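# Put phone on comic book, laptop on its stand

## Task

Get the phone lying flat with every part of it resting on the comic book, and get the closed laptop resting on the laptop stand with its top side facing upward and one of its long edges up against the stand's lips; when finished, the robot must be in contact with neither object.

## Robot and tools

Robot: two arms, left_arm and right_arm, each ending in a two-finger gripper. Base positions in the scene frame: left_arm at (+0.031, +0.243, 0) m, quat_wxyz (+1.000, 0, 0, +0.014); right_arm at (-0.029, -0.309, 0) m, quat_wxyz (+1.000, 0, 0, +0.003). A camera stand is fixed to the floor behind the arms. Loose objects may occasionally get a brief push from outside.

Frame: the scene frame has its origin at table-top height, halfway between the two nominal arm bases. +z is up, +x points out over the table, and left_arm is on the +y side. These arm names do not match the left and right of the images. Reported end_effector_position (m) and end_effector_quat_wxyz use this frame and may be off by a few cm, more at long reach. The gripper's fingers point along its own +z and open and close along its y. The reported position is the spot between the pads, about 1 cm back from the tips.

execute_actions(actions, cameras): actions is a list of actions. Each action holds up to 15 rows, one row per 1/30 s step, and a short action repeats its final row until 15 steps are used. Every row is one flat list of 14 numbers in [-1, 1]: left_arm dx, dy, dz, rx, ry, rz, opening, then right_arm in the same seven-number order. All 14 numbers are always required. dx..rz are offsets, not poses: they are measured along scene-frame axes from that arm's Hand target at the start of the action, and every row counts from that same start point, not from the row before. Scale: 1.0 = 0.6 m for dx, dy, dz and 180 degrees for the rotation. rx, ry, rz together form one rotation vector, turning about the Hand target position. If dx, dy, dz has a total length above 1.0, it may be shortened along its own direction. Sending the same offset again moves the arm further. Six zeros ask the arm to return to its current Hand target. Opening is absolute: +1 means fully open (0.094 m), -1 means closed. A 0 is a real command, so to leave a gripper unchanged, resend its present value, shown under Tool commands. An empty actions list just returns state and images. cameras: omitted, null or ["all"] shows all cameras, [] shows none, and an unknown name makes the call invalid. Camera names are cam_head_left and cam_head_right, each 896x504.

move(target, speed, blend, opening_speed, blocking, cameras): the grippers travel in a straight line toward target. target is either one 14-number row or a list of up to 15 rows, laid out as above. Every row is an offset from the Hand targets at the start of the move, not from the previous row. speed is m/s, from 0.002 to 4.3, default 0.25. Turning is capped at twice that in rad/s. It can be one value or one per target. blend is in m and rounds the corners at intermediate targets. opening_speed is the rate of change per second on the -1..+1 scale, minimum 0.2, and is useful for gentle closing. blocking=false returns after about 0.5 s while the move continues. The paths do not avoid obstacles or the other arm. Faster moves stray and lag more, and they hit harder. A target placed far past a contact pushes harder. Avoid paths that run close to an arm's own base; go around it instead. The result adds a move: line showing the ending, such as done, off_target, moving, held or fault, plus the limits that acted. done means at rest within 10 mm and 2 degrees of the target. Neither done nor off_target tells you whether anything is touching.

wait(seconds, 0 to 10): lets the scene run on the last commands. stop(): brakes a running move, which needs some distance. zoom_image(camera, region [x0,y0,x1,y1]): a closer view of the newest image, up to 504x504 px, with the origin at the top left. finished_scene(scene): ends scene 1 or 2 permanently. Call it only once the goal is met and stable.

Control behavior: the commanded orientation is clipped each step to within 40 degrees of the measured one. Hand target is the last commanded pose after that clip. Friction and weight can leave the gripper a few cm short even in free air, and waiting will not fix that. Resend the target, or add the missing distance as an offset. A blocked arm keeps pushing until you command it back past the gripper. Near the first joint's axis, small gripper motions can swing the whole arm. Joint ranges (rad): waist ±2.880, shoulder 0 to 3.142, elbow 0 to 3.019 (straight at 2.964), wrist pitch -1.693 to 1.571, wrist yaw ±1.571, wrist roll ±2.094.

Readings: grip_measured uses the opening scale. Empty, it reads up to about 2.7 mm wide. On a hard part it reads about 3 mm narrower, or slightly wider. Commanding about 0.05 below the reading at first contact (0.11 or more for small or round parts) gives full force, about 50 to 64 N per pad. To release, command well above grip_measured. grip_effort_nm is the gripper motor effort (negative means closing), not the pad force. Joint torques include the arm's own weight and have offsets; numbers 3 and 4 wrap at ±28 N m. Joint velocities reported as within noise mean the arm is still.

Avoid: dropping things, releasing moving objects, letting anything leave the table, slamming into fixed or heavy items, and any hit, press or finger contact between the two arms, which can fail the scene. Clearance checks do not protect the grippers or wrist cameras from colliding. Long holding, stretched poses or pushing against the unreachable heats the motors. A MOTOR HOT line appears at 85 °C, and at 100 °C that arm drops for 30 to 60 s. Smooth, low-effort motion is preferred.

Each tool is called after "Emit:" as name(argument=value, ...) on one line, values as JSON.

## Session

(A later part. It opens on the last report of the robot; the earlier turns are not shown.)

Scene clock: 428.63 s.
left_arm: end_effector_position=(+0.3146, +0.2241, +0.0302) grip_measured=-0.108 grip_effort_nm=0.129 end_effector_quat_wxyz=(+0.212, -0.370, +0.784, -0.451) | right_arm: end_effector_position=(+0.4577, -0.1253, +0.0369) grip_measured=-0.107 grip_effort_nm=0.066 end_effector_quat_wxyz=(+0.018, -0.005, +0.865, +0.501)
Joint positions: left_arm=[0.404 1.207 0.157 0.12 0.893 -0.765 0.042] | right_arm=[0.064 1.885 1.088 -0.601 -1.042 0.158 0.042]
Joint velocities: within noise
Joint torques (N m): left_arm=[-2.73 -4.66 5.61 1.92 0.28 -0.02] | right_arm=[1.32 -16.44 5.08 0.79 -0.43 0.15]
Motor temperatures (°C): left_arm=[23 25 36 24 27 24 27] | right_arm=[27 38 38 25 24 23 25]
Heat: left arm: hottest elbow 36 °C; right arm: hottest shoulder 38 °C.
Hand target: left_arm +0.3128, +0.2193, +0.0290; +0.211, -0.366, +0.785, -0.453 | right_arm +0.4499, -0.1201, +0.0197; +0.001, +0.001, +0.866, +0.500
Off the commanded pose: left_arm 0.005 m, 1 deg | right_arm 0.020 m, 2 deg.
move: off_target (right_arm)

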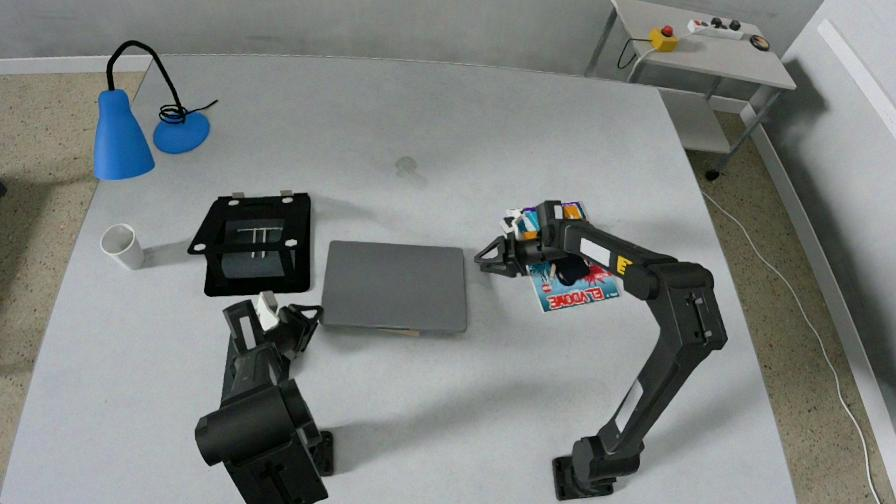

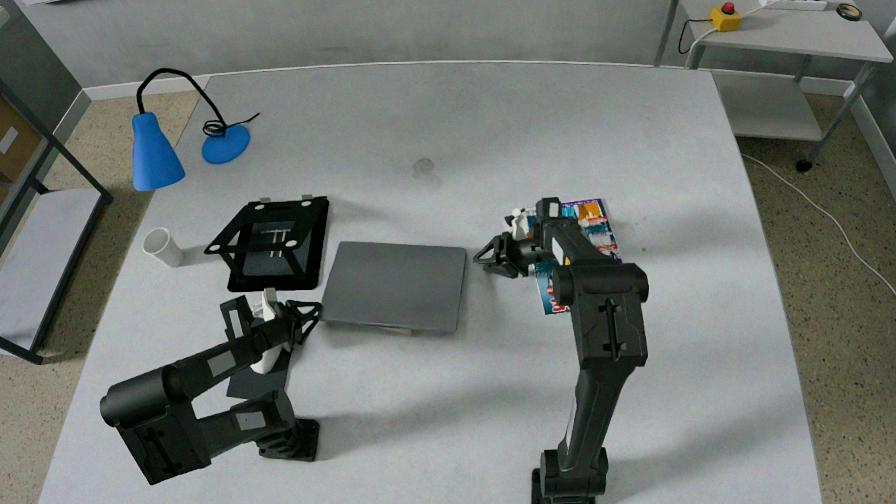

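Emit:
move(target=[[0,0,0.009,0,0,0,0.106,0,0,0.006,0,0,0,0.106],[0.042,-0.035,0.009,0,0,0,0.106,0,0.105,0.006,0,0,0,0.106]], speed=0.06)

Emit:
zoom_image(camera="cam_head_left", region=[250, 220, 400, 370])

Emit:
zoom_image(camera="cam_head_right", region=[250, 220, 400, 370])

Emit:
zoom_image(camera="cam_head_left", region=[420, 200, 560, 340])

Emit:
zoom_image(camera="cam_head_right", region=[420, 200, 560, 340])

Scene clock: 442.93 s.
left_arm: end_effector_position=(+0.3303, +0.2003, +0.0306) grip_measured=+0.104 grip_effort_nm=0.134 end_effector_quat_wxyz=(+0.206, -0.374, +0.785, -0.450) | right_arm: end_effector_position=(+0.4601, -0.0697, +0.0361) grip_measured=+0.105 grip_effort_nm=0.066 end_effector_quat_wxyz=(+0.013, +0.007, +0.865, +0.502)
Joint positions: left_arm=[0.256 1.237 0.157 0.262 0.796 -0.934 0.052] | right_arm=[0.177 1.885 1.07 -0.395 -1.013 0.4 0.052]
Joint velocities: within noise
Joint torques (N m): left_arm=[-2.78 -4.13 7.49 2.21 0.17 -0.01] | right_arm=[2.43 -17.44 5.22 1.2 -0.31 0.11]
Motor temperatures (°C): left_arm=[23 25 34 24 27 24 27] | right_arm=[27 39 37 25 24 23 25]
Heat: left arm: hottest elbow 34 °C; right arm: hottest shoulder 39 °C.
Hand target: left_arm +0.3380, +0.1983, +0.0344; +0.211, -0.367, +0.785, -0.453 | right_arm +0.4499, -0.0571, +0.0233; +0.001, +0.001, +0.866, +0.500
Off the commanded pose: left_arm 0.009 m, 1 deg | right_arm 0.021 m, 2 deg.
move: off_target (right_arm)

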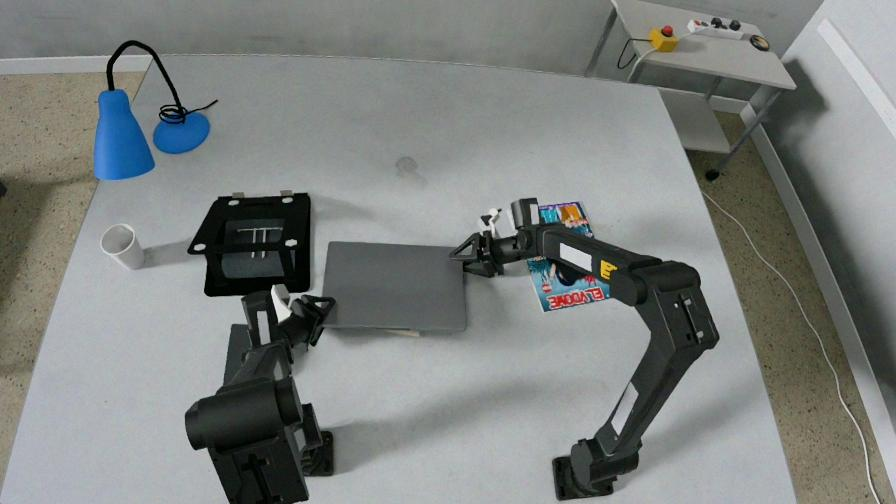

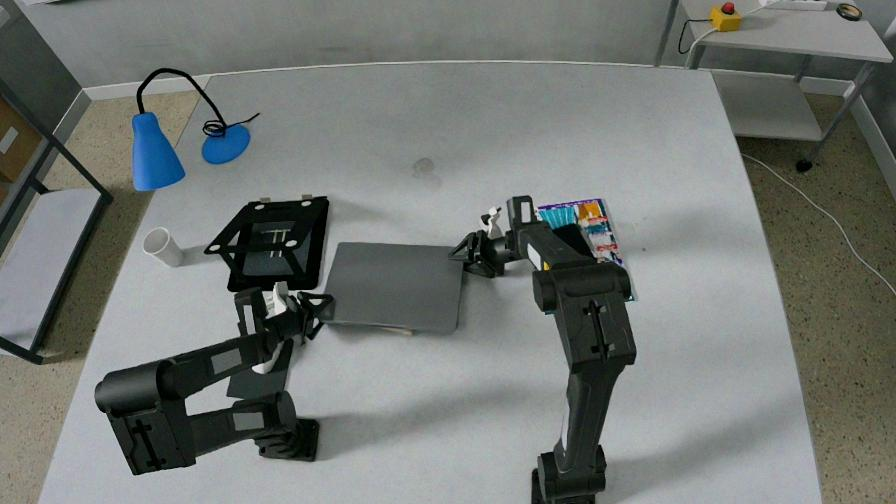

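Scaled by 3.360.

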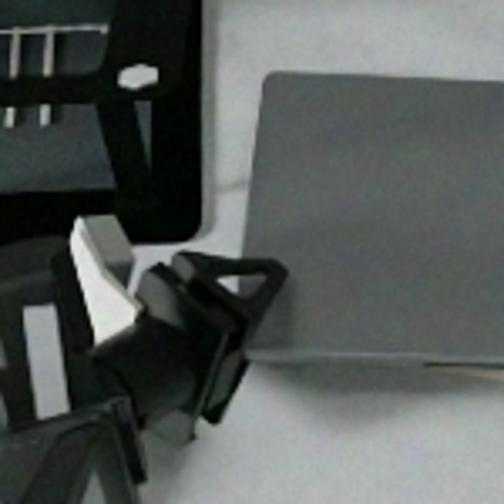

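Scaled by 3.360.

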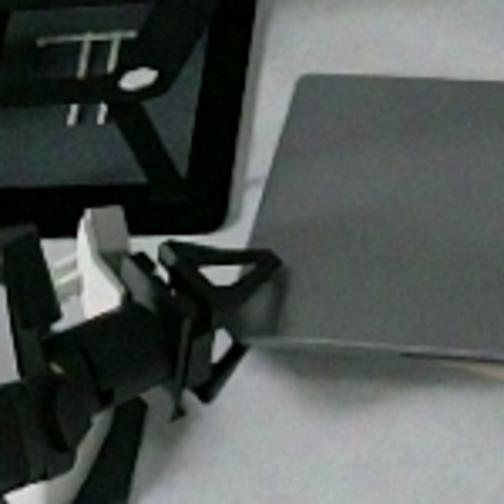

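Scaled by 3.600.

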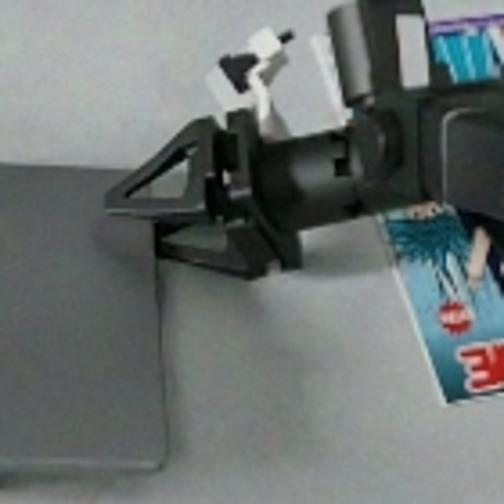

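Scaled by 3.600.

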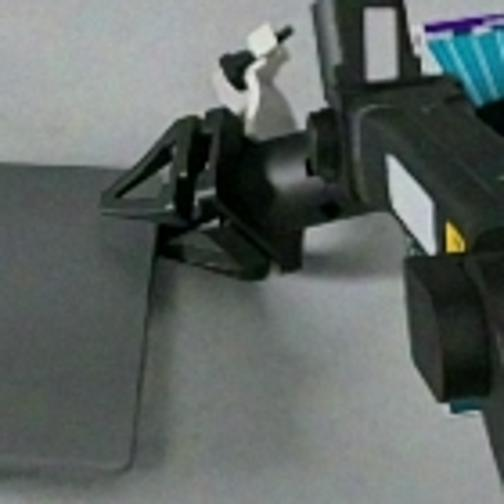

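Emit:
move(target=[[0.022,-0.018,0,0,0,0,0.106,0,0.028,0,0,0,0,0.106],[0.022,-0.018,0,0,0,0,-0.2,0,0.028,0,0,0,0,-0.2]], speed=0.05, opening_speed=0.3)

Emit:
zoom_image(camera="cam_head_left", region=[250, 220, 400, 370])

Emit:
zoom_image(camera="cam_head_right", region=[250, 220, 400, 370])

Emit:
zoom_image(camera="cam_head_left", region=[420, 200, 560, 340])

Scene clock: 451.07 s.
left_arm: end_effector_position=(+0.3365, +0.1920, +0.0257) grip_measured=-0.198 grip_effort_nm=-0.369 end_effector_quat_wxyz=(+0.208, -0.374, +0.788, -0.443) | right_arm: end_effector_position=(+0.4667, -0.0639, +0.0316) grip_measured=-0.198 grip_effort_nm=-0.129 end_effector_quat_wxyz=(+0.024, +0.016, +0.871, +0.490)
Joint positions: left_arm=[0.198 1.278 0.157 0.337 0.743 -0.98 0.038] | right_arm=[0.193 1.889 1.069 -0.34 -0.97 0.455 0.038]
Joint velocities: left_arm=[-0.005 -0.015 -0.007 0.022 -0.051 0.007 0.007] | right_arm=[within noise]
Joint torques (N m): left_arm=[-3.08 -4.89 8.7 1.83 0.34 -0.16] | right_arm=[3.66 -17.67 5.39 1.17 -1.34 0.14]
Motor temperatures (°C): left_arm=[23 25 34 24 27 24 27] | right_arm=[27 39 37 25 24 23 25]
Heat: left arm: hottest elbow 34 °C; right arm: hottest shoulder 39 °C.
Hand target: left_arm +0.3512, +0.1875, +0.0344; +0.211, -0.366, +0.785, -0.452 | right_arm +0.4499, -0.0403, +0.0234; +0.002, +0.001, +0.866, +0.500
Off the commanded pose: left_arm 0.018 m, 1 deg | right_arm 0.030 m, 3 deg.
move: off_target (left_arm, right_arm); target 2's new opening was sent with right_arm's hand 0.030 m and 3 deg from that target

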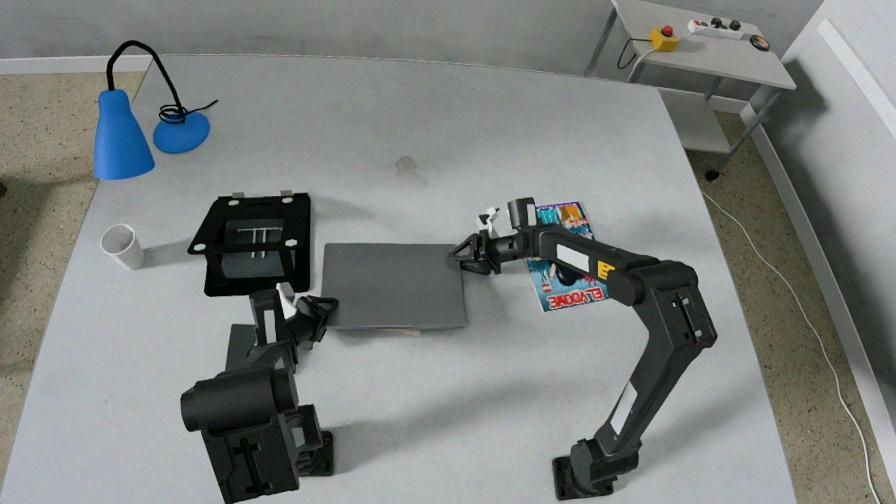

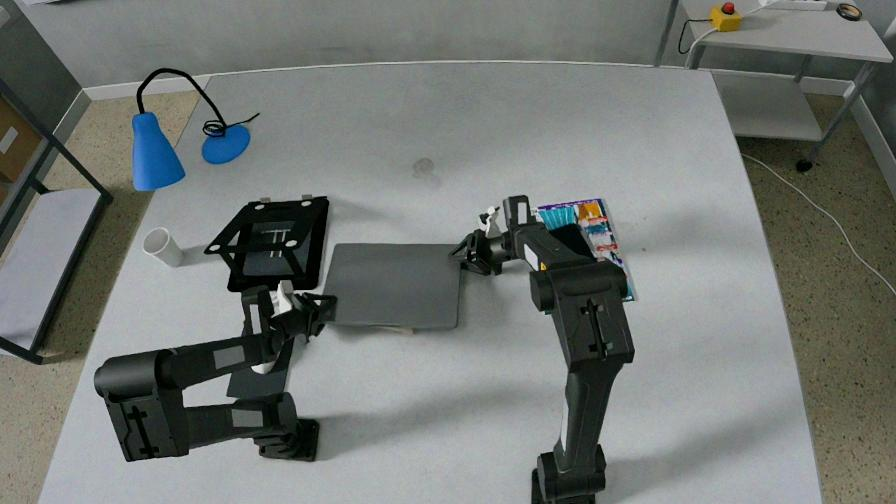

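Scaled by 3.360.

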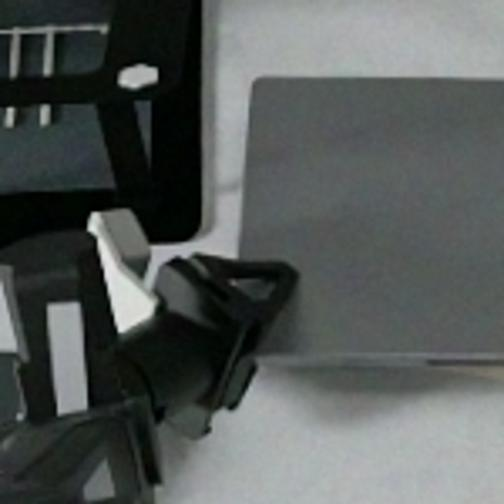

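Scaled by 3.360.

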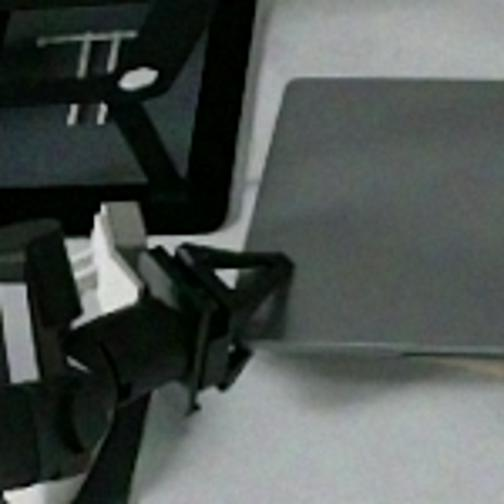

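Scaled by 3.600.

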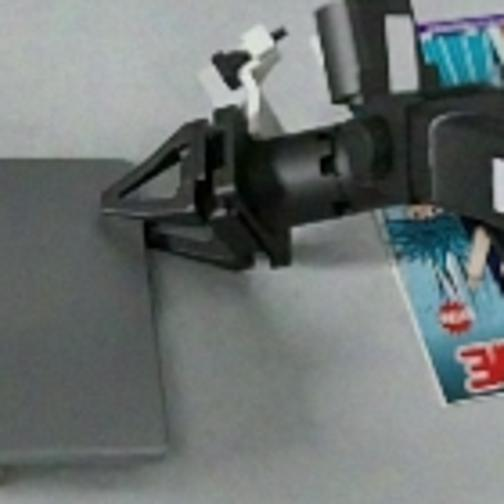

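Emit:
move(target=[0.0,0.0,0,0,0,0,-0.42,0.01,0,0.02,0,0,0,-0.42], speed=0.05, opening_speed=0.3)

Emit:
zoom_image(camera="cam_head_left", region=[250, 220, 400, 370])

Emit:
zoom_image(camera="cam_head_left", region=[420, 200, 560, 340])

Scene clock: 457.83 s.
left_arm: end_effector_position=(+0.3403, +0.1916, +0.0313) grip_measured=-0.313 grip_effort_nm=-0.945 end_effector_quat_wxyz=(+0.221, -0.361, +0.787, -0.449) | right_arm: end_effector_position=(+0.4651, -0.0653, +0.0279) grip_measured=-0.417 grip_effort_nm=-0.139 end_effector_quat_wxyz=(+0.019, +0.021, +0.874, +0.485)
Joint positions: left_arm=[0.198 1.277 0.157 0.368 0.753 -0.974 0.032] | right_arm=[0.193 1.892 1.069 -0.353 -0.96 0.455 0.027]
Joint velocities: within noise
Joint torques (N m): left_arm=[-3.78 -4.48 8.88 0.83 -0.02 -0.3] | right_arm=[3.49 -18.78 7.04 0.34 -1.69 0.12]
Motor temperatures (°C): left_arm=[23 25 34 24 27 24 27] | right_arm=[27 39 36 25 26 23 25]
Heat: left arm: hottest elbow 34 °C; right arm: hottest shoulder 39 °C.
Hand target: left_arm +0.3512, +0.1875, +0.0344; +0.211, -0.366, +0.785, -0.453 | right_arm +0.4559, -0.0404, +0.0352; +0.001, +0.001, +0.866, +0.500
Off the commanded pose: left_arm 0.012 m, 1 deg | right_arm 0.028 m, 4 deg.
move: off_target (left_arm, right_arm)

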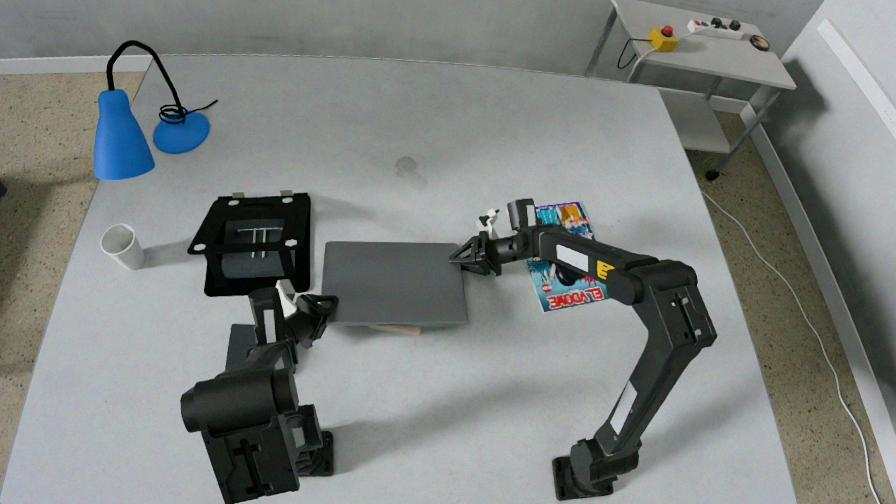

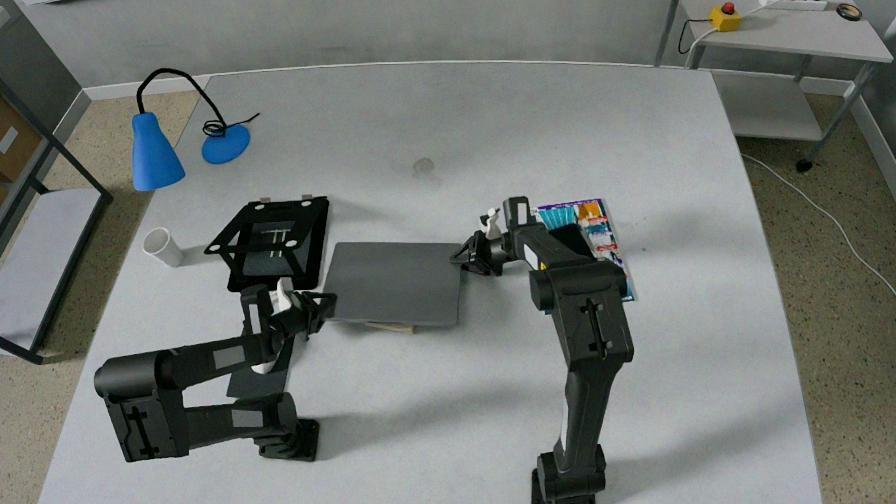

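Scaled by 3.360.

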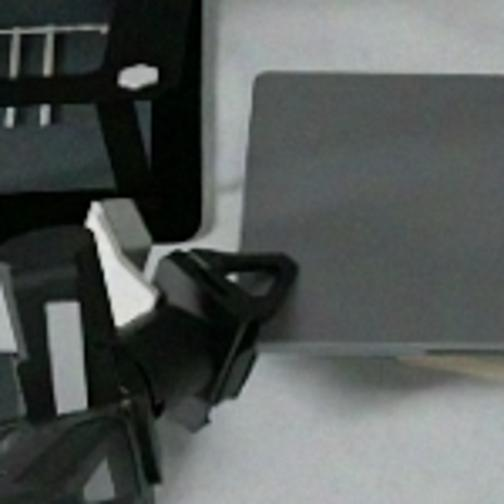

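Scaled by 3.600.

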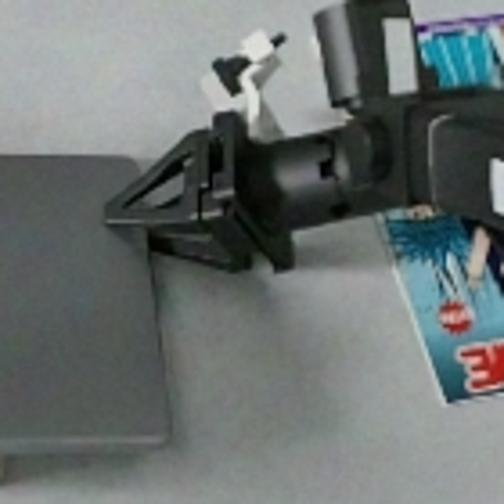

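Emit:
move(target=[0.0,0.0,0,0,0,0,-0.42,0,0,0,0,0,0,-0.6], speed=0.05, opening_speed=0.3)

Emit:
zoom_image(camera="cam_head_left", region=[300, 200, 520, 370])

Emit:
zoom_image(camera="cam_head_right", region=[300, 200, 520, 370])

Scene clock: 462.17 s.
left_arm: end_effector_position=(+0.3412, +0.1915, +0.0333) grip_measured=-0.340 grip_effort_nm=-1.004 end_effector_quat_wxyz=(+0.225, -0.358, +0.786, -0.450) | right_arm: end_effector_position=(+0.4650, -0.0655, +0.0273) grip_measured=-0.537 grip_effort_nm=-0.989 end_effector_quat_wxyz=(+0.016, +0.026, +0.874, +0.485)
Joint positions: left_arm=[0.198 1.272 0.157 0.371 0.755 -0.972 0.031] | right_arm=[0.192 1.893 1.069 -0.353 -0.962 0.465 0.022]
Joint velocities: within noise
Joint torques (N m): left_arm=[-3.08 -4.89 8.94 0.61 -0.11 -0.34] | right_arm=[3.6 -19.08 7.02 0.34 -1.66 -0.01]
Motor temperatures (°C): left_arm=[23 25 34 24 27 24 28] | right_arm=[27 38 37 25 27 23 25]
Heat: left arm: hottest elbow 34 °C; right arm: hottest shoulder 38 °C.
Hand target: left_arm +0.3512, +0.1875, +0.0344; +0.211, -0.367, +0.785, -0.453 | right_arm +0.4559, -0.0402, +0.0354; +0.002, +0.000, +0.866, +0.500
Off the commanded pose: left_arm 0.011 m, 2 deg | right_arm 0.028 m, 4 deg.
move: off_target (left_arm, right_arm)

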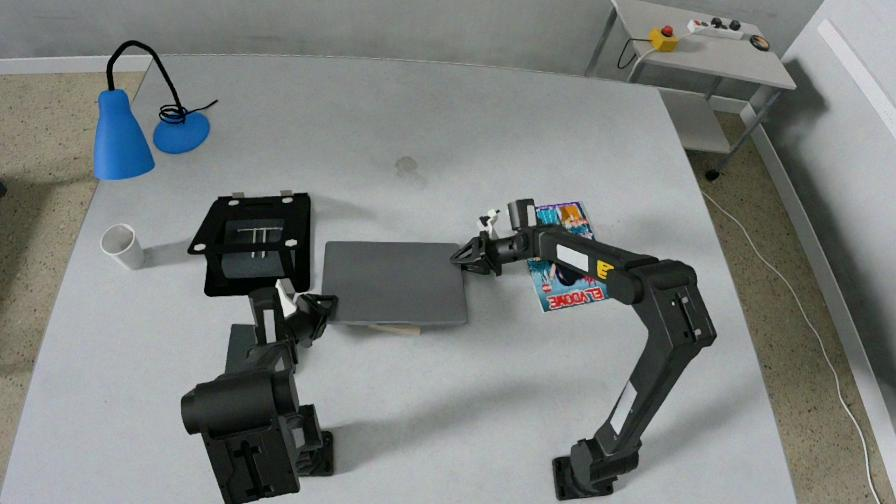

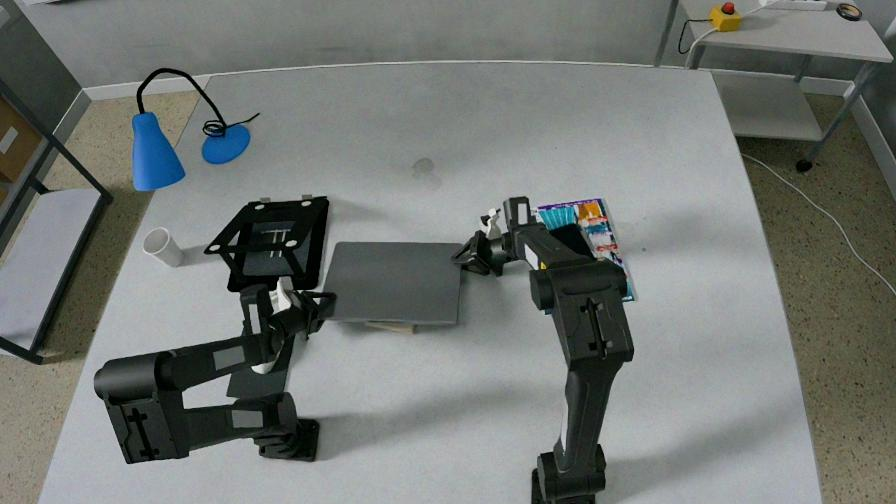

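Scaled by 2.291.

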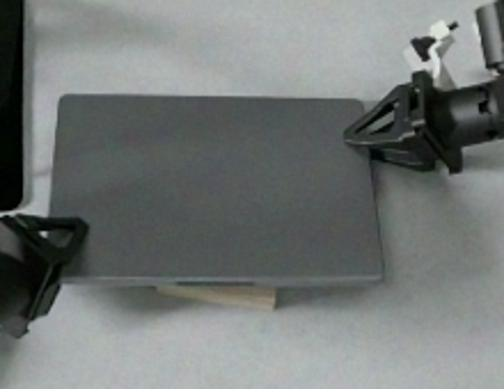

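Scaled by 2.291.

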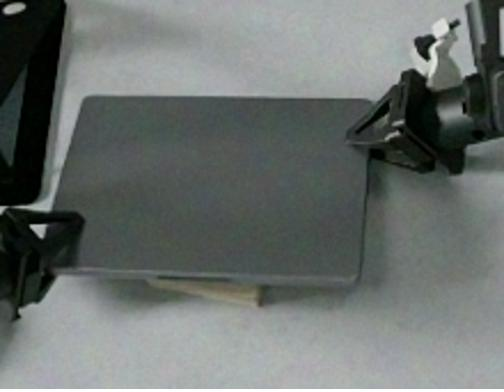

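Emit:
move(target=[0.0,0.0,0.1,0,0,0,-0.6,0,0,0.1,0,0,0,-0.75], speed=0.06, opening_speed=0.5)

Emit:
zoom_image(camera="cam_head_left", region=[270, 180, 530, 370])

Emit:
zoom_image(camera="cam_head_right", region=[270, 180, 530, 370])

Scene clock: 466.80 s.
left_arm: end_effector_position=(+0.3258, +0.1887, +0.0681) grip_measured=-0.481 grip_effort_nm=-0.999 end_effector_quat_wxyz=(+0.199, -0.378, +0.788, -0.444) | right_arm: end_effector_position=(+0.4456, -0.0695, +0.0364) grip_measured=-0.542 grip_effort_nm=-1.038 end_effector_quat_wxyz=(-0.039, +0.068, +0.876, +0.476)
Joint positions: left_arm=[0.198 0.969 0.191 -0.025 0.749 -0.983 0.024] | right_arm=[0.191 1.861 1.069 -0.494 -0.968 0.502 0.022]
Joint velocities: within noise
Joint torques (N m): left_arm=[-2.37 -4.19 15.17 0.76 0.29 -0.11] | right_arm=[3.66 -25.23 9.09 0.21 -1.54 -0.28]
Motor temperatures (°C): left_arm=[23 25 34 24 27 24 28] | right_arm=[27 38 37 25 27 23 26]
Heat: left arm: hottest elbow 34 °C; right arm: hottest shoulder 38 °C.
Hand target: left_arm +0.3512, +0.1875, +0.0945; +0.211, -0.366, +0.785, -0.453 | right_arm +0.4559, -0.0402, +0.0953; +0.002, +0.000, +0.866, +0.500
Off the commanded pose: left_arm 0.037 m, 2 deg | right_arm 0.067 m, 10 deg.
move: off_target (left_arm, right_arm)

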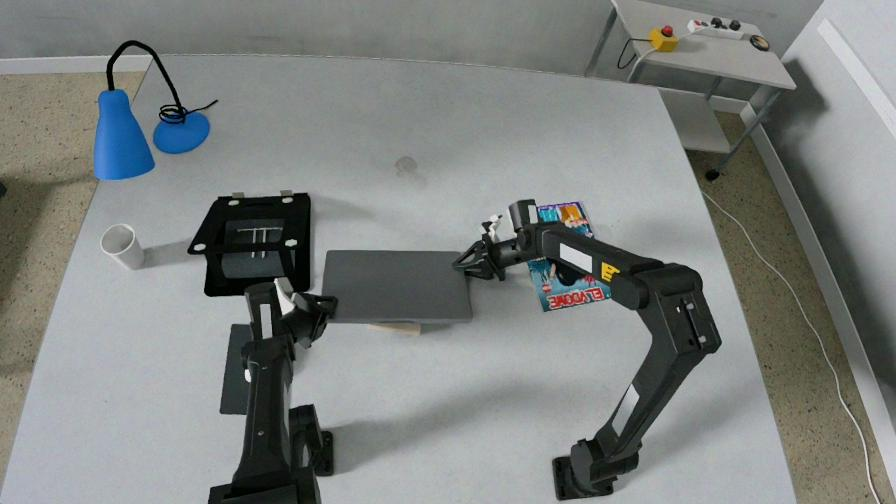

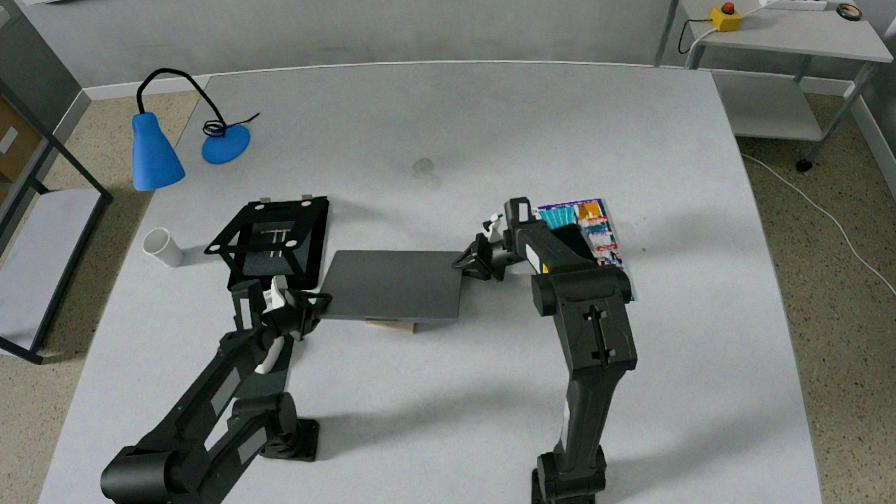

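Scaled by 1.938.

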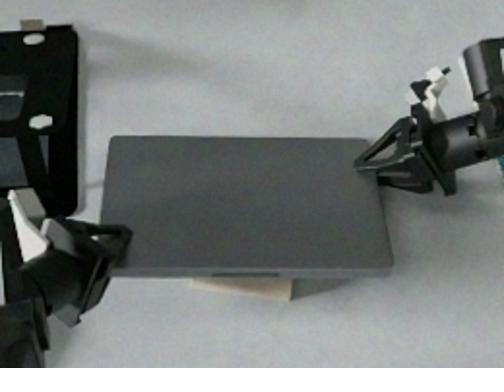

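Scaled by 1.938.

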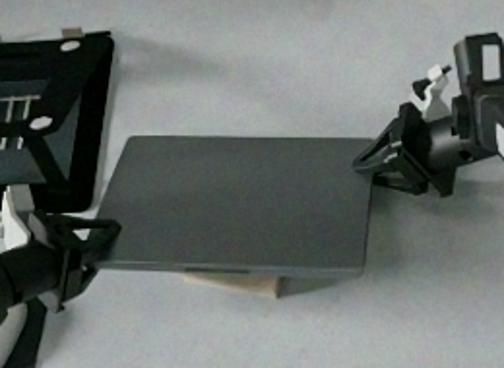

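Emit:
move(target=[0.0,0.0,0.03,0,0,0,-0.75,0,-0.0,0.1,0,0,0,-0.8], speed=0.06, opening_speed=0.5)

Emit:
zoom_image(camera="cam_head_left", region=[270, 180, 530, 370])

Emit:
zoom_image(camera="cam_head_right", region=[270, 180, 530, 370])

Scene clock: 472.07 s.
left_arm: end_effector_position=(+0.3212, +0.1871, +0.0789) grip_measured=-0.484 grip_effort_nm=-1.009 end_effector_quat_wxyz=(+0.179, -0.398, +0.780, -0.447) | right_arm: end_effector_position=(+0.4296, -0.0779, +0.0654) grip_measured=-0.551 grip_effort_nm=-1.038 end_effector_quat_wxyz=(-0.064, +0.092, +0.883, +0.456)
Joint positions: left_arm=[0.198 0.899 0.21 -0.136 0.754 -1.025 0.024] | right_arm=[0.186 1.779 1.069 -0.644 -0.941 0.508 0.021]
Joint velocities: within noise
Joint torques (N m): left_arm=[-3.31 -3.19 16.54 0.91 0.05 0.25] | right_arm=[3.84 -25.99 12.81 0.09 -2.47 -0.38]
Motor temperatures (°C): left_arm=[23 25 35 24 27 24 28] | right_arm=[27 39 37 25 28 23 26]
Heat: left arm: hottest elbow 35 °C; right arm: hottest shoulder 39 °C.
Hand target: left_arm +0.3512, +0.1875, +0.1124; +0.211, -0.366, +0.785, -0.453 | right_arm +0.4559, -0.0403, +0.1553; +0.002, +0.000, +0.866, +0.500
Off the commanded pose: left_arm 0.045 m, 5 deg | right_arm 0.101 m, 14 deg.
move: off_target (left_arm, right_arm)

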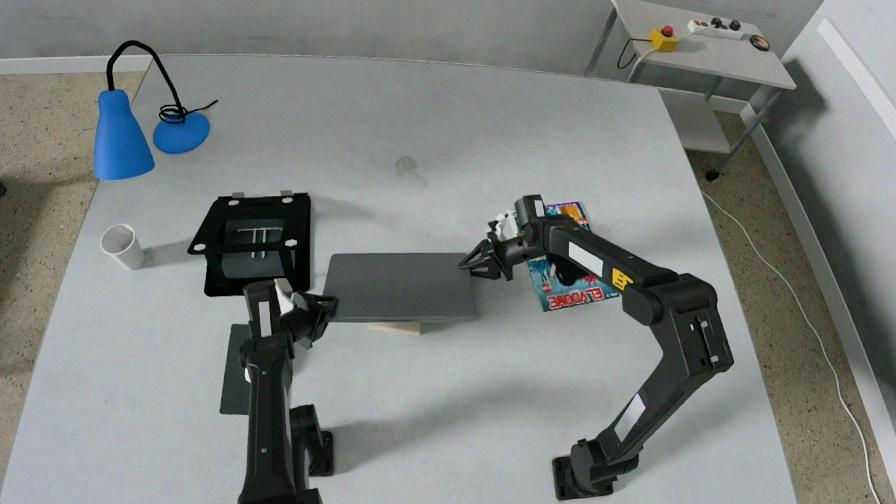

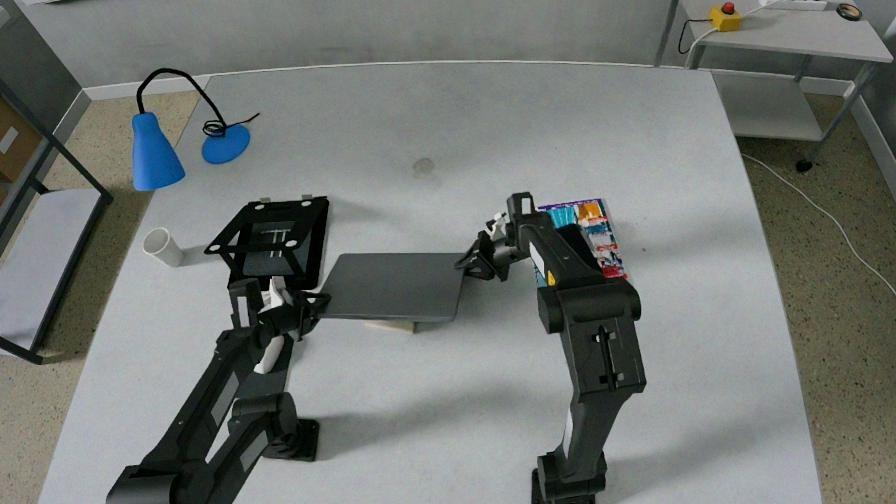

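Scaled by 1.938.

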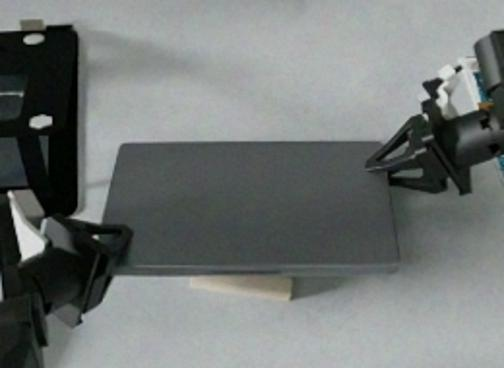

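Scaled by 1.938.

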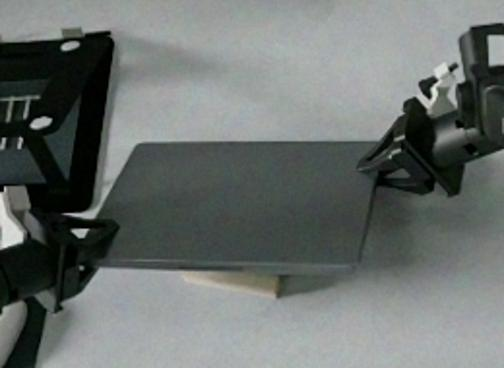

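Emit:
move(target=[0.0,0.0,0.09,0,0,0,-0.8,0,-0.0,0.12,0,0,0,-0.85], speed=0.08)

Emit:
zoom_image(camera="cam_head_left", region=[270, 180, 530, 370])

Emit:
zoom_image(camera="cam_head_right", region=[270, 180, 530, 370])

Scene clock: 476.30 s.
left_arm: end_effector_position=(+0.3239, +0.1872, +0.1251) grip_measured=-0.484 grip_effort_nm=-1.009 end_effector_quat_wxyz=(+0.168, -0.412, +0.774, -0.450) | right_arm: end_effector_position=(+0.4289, -0.0797, +0.1226) grip_measured=-0.566 grip_effort_nm=-1.038 end_effector_quat_wxyz=(-0.078, +0.103, +0.883, +0.450)
Joint positions: left_arm=[0.198 0.764 0.309 -0.378 0.757 -1.056 0.024] | right_arm=[0.183 1.694 1.138 -0.831 -0.937 0.515 0.02]
Joint velocities: within noise
Joint torques (N m): left_arm=[-2.9 -3.19 18.71 1.07 -0.15 0.53] | right_arm=[4.01 -26.23 15.35 0.03 -2.61 -0.47]
Motor temperatures (°C): left_arm=[23 25 36 24 27 24 28] | right_arm=[27 39 39 25 30 24 26]
Heat: left arm: hottest elbow 36 °C; right arm: hottest shoulder 39 °C.
Hand target: left_arm +0.3511, +0.1875, +0.1663; +0.211, -0.366, +0.785, -0.453 | right_arm +0.4558, -0.0402, +0.2272; +0.001, +0.001, +0.866, +0.500
Off the commanded pose: left_arm 0.049 m, 7 deg | right_arm 0.115 m, 16 deg.
move: off_target (left_arm, right_arm)

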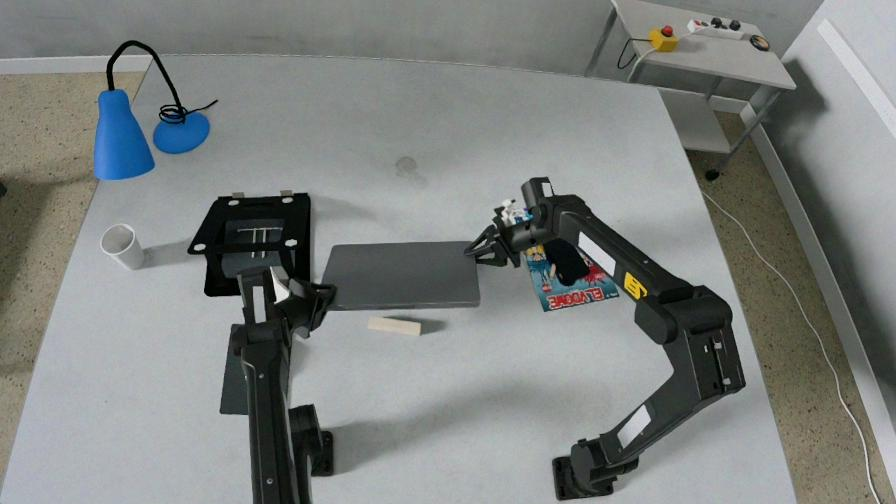

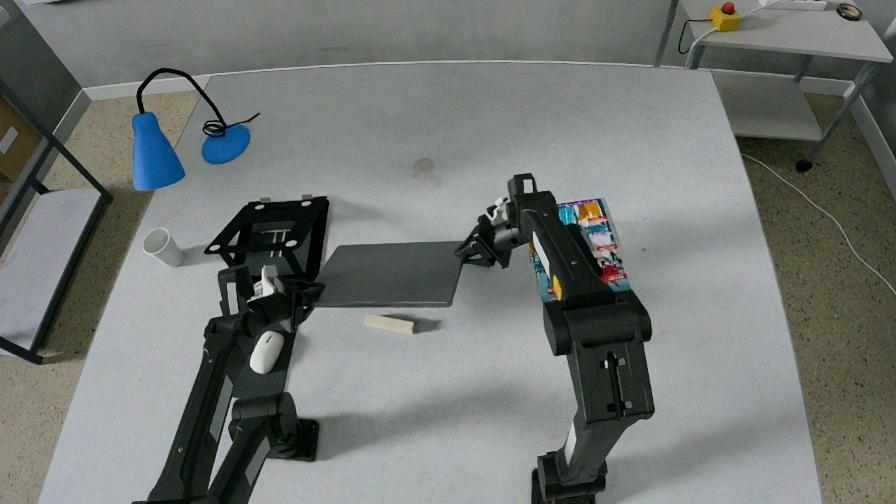

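Scaled by 1.938.

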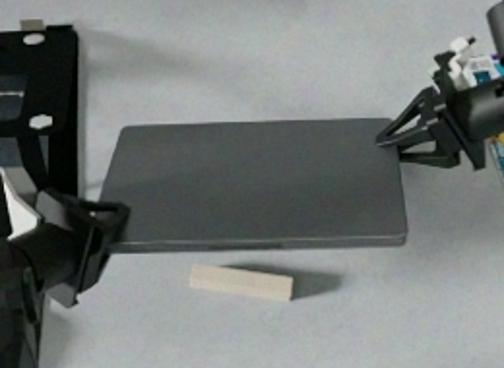

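Scaled by 1.938.

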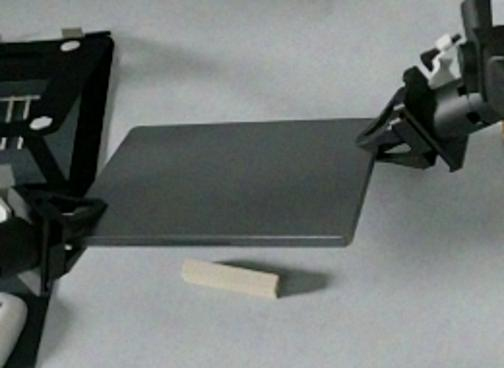

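Emit:
move(target=[[0.0,0.0,0.16,0,0.05,0,-0.8,0,-0.0,0.16,0,0.05,0,-0.85],[0.1,0.25,0.2,0,0.07,0,-0.8,0.1,0.25,0.18,0,0.07,0,-0.85]], speed=0.1, blend=[0.03,0])

Emit:
zoom_image(camera="cam_head_left", region=[170, 100, 500, 370])

Emit:
zoom_image(camera="cam_head_right", region=[170, 100, 500, 370])

Scene clock: 501.73 s.
left_arm: end_effector_position=(+0.3927, +0.3299, +0.2469) grip_measured=-0.489 grip_effort_nm=-1.004 end_effector_quat_wxyz=(+0.073, -0.469, +0.774, -0.418) | right_arm: end_effector_position=(+0.4963, +0.0648, +0.2387) grip_measured=-0.591 grip_effort_nm=-1.033 end_effector_quat_wxyz=(-0.166, +0.149, +0.870, +0.440)
Joint positions: left_arm=[0.574 1.2 0.999 -1.232 0.868 -0.551 0.024] | right_arm=[0.393 1.879 1.71 -1.105 -0.949 0.891 0.019]
Joint velocities: within noise
Joint torques (N m): left_arm=[-2.08 -9.93 18.93 -0.12 0.21 0.92] | right_arm=[3.6 -26.29 18.93 1.57 -1.43 -0.29]
Motor temperatures (°C): left_arm=[23 25 42 24 27 24 29] | right_arm=[27 43 47 25 37 24 27]
Heat: left arm: hottest elbow 42 °C; right arm: hottest elbow 47 °C.
Hand target: left_arm +0.4111, +0.3374, +0.2864; +0.124, -0.414, +0.803, -0.410 | right_arm +0.5157, +0.1098, +0.3352; -0.094, +0.055, +0.861, +0.497
Off the commanded pose: left_arm 0.044 m, 9 deg | right_arm 0.108 m, 15 deg.
move: off_target (left_arm, right_arm)

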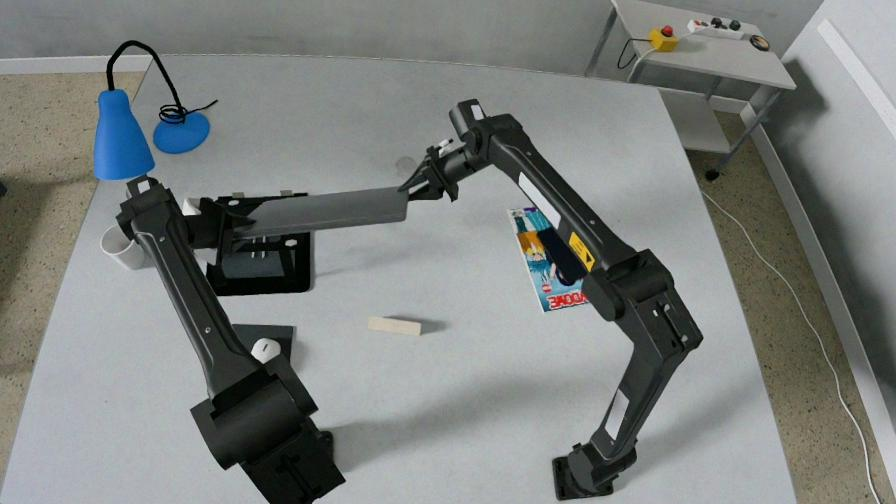

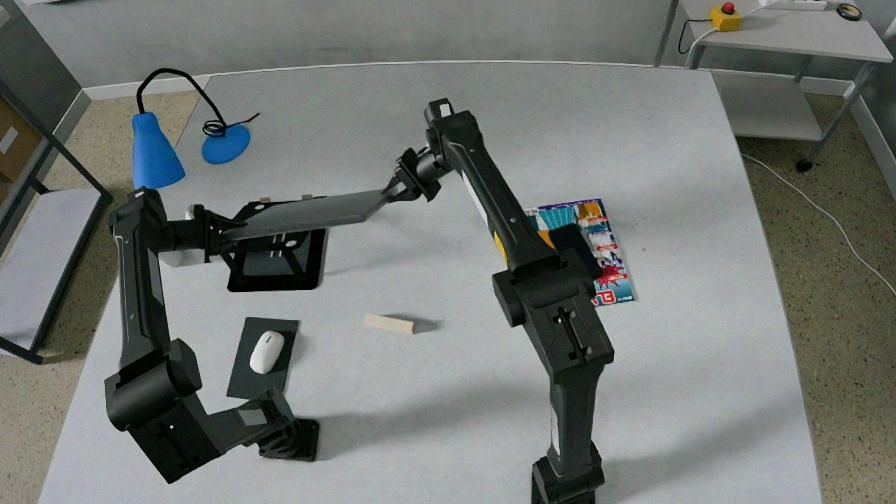

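Scaled by 1.527.

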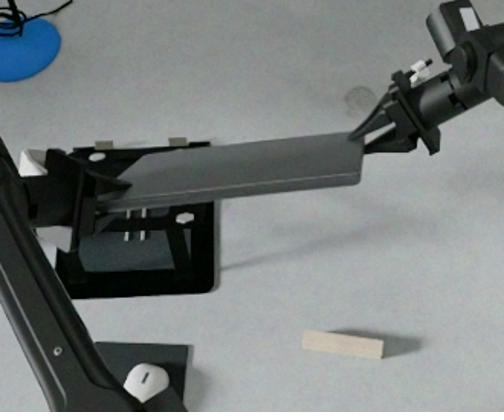

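Scaled by 1.527.

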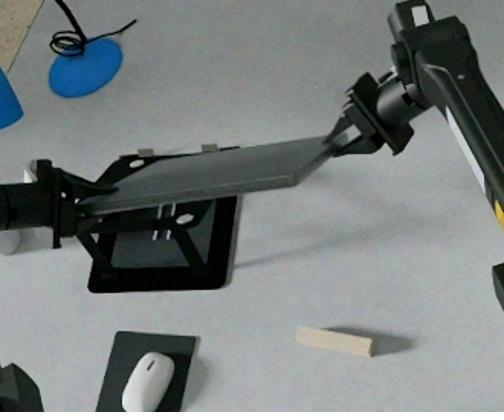

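Emit:
move(target=[0.175,0.31,-0.05,0,0.0,0,-0.8,0.175,0.31,-0.05,0,0.0,0,-0.85], speed=0.1)

Emit:
zoom_image(camera="cam_head_left", region=[130, 100, 400, 320])

Emit:
zoom_image(camera="cam_head_right", region=[130, 100, 400, 320])

Scene clock: 512.80 s.
left_arm: end_effector_position=(+0.5023, +0.5206, +0.2096) grip_measured=-0.492 grip_effort_nm=-1.009 end_effector_quat_wxyz=(+0.077, -0.472, +0.770, -0.422) | right_arm: end_effector_position=(+0.6148, +0.2643, +0.2001) grip_measured=-0.596 grip_effort_nm=-1.033 end_effector_quat_wxyz=(-0.143, +0.139, +0.867, +0.456)
Joint positions: left_arm=[0.753 1.792 1.55 -1.392 0.886 -0.288 0.024] | right_arm=[0.569 2.577 2.791 -1.214 -0.869 1.163 0.019]
Joint velocities: within noise
Joint torques (N m): left_arm=[-2.84 -21.89 17.68 -1.01 0.35 0.95] | right_arm=[2.2 -34.78 18.82 2.03 -0.61 -0.17]
Motor temperatures (°C): left_arm=[23 26 44 24 27 24 29] | right_arm=[27 43 53 25 34 24 27]
Heat: left arm: hottest elbow 44 °C; right arm: hottest elbow 53 °C.
Hand target: left_arm +0.5162, +0.5235, +0.2564; +0.124, -0.414, +0.804, -0.410 | right_arm +0.6208, +0.2958, +0.3053; -0.094, +0.055, +0.861, +0.497
Off the commanded pose: left_arm 0.049 m, 9 deg | right_arm 0.110 m, 12 deg.
elbow stopped short (right arm): the move would have taken joint 3 (elbow) straighter than the controller allows.
move: off_target (left_arm, right_arm)

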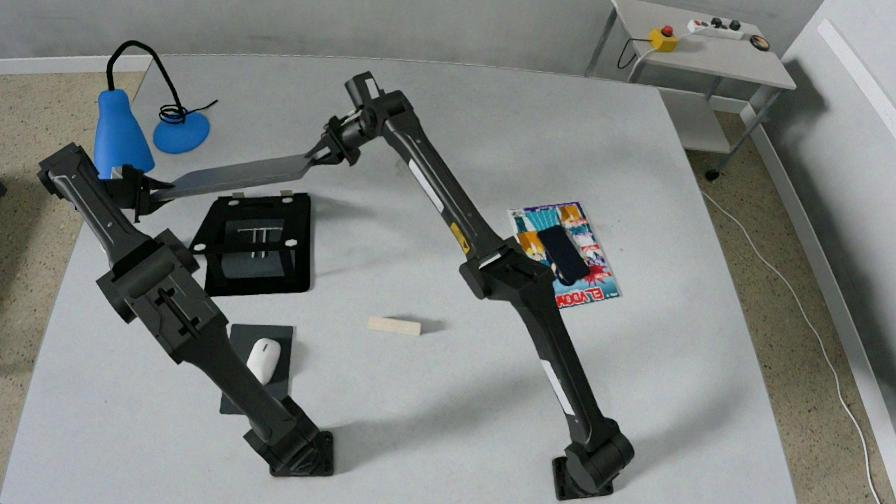

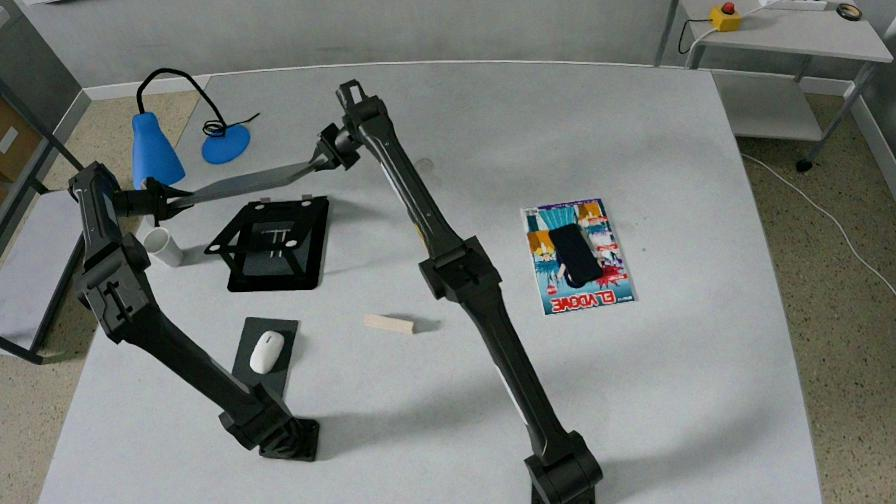

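Scaled by 1.867.

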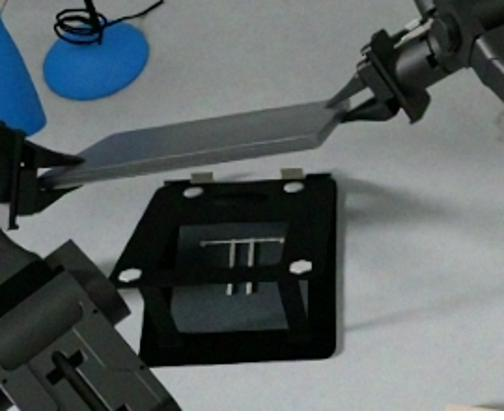

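Scaled by 1.867.

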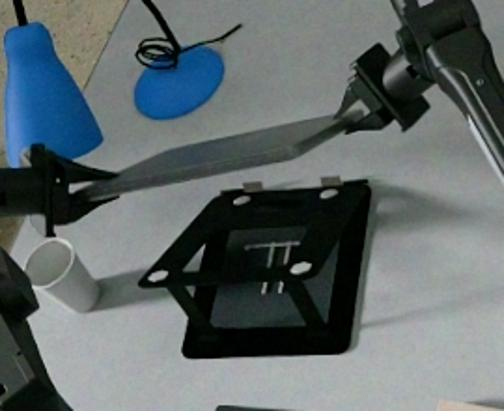

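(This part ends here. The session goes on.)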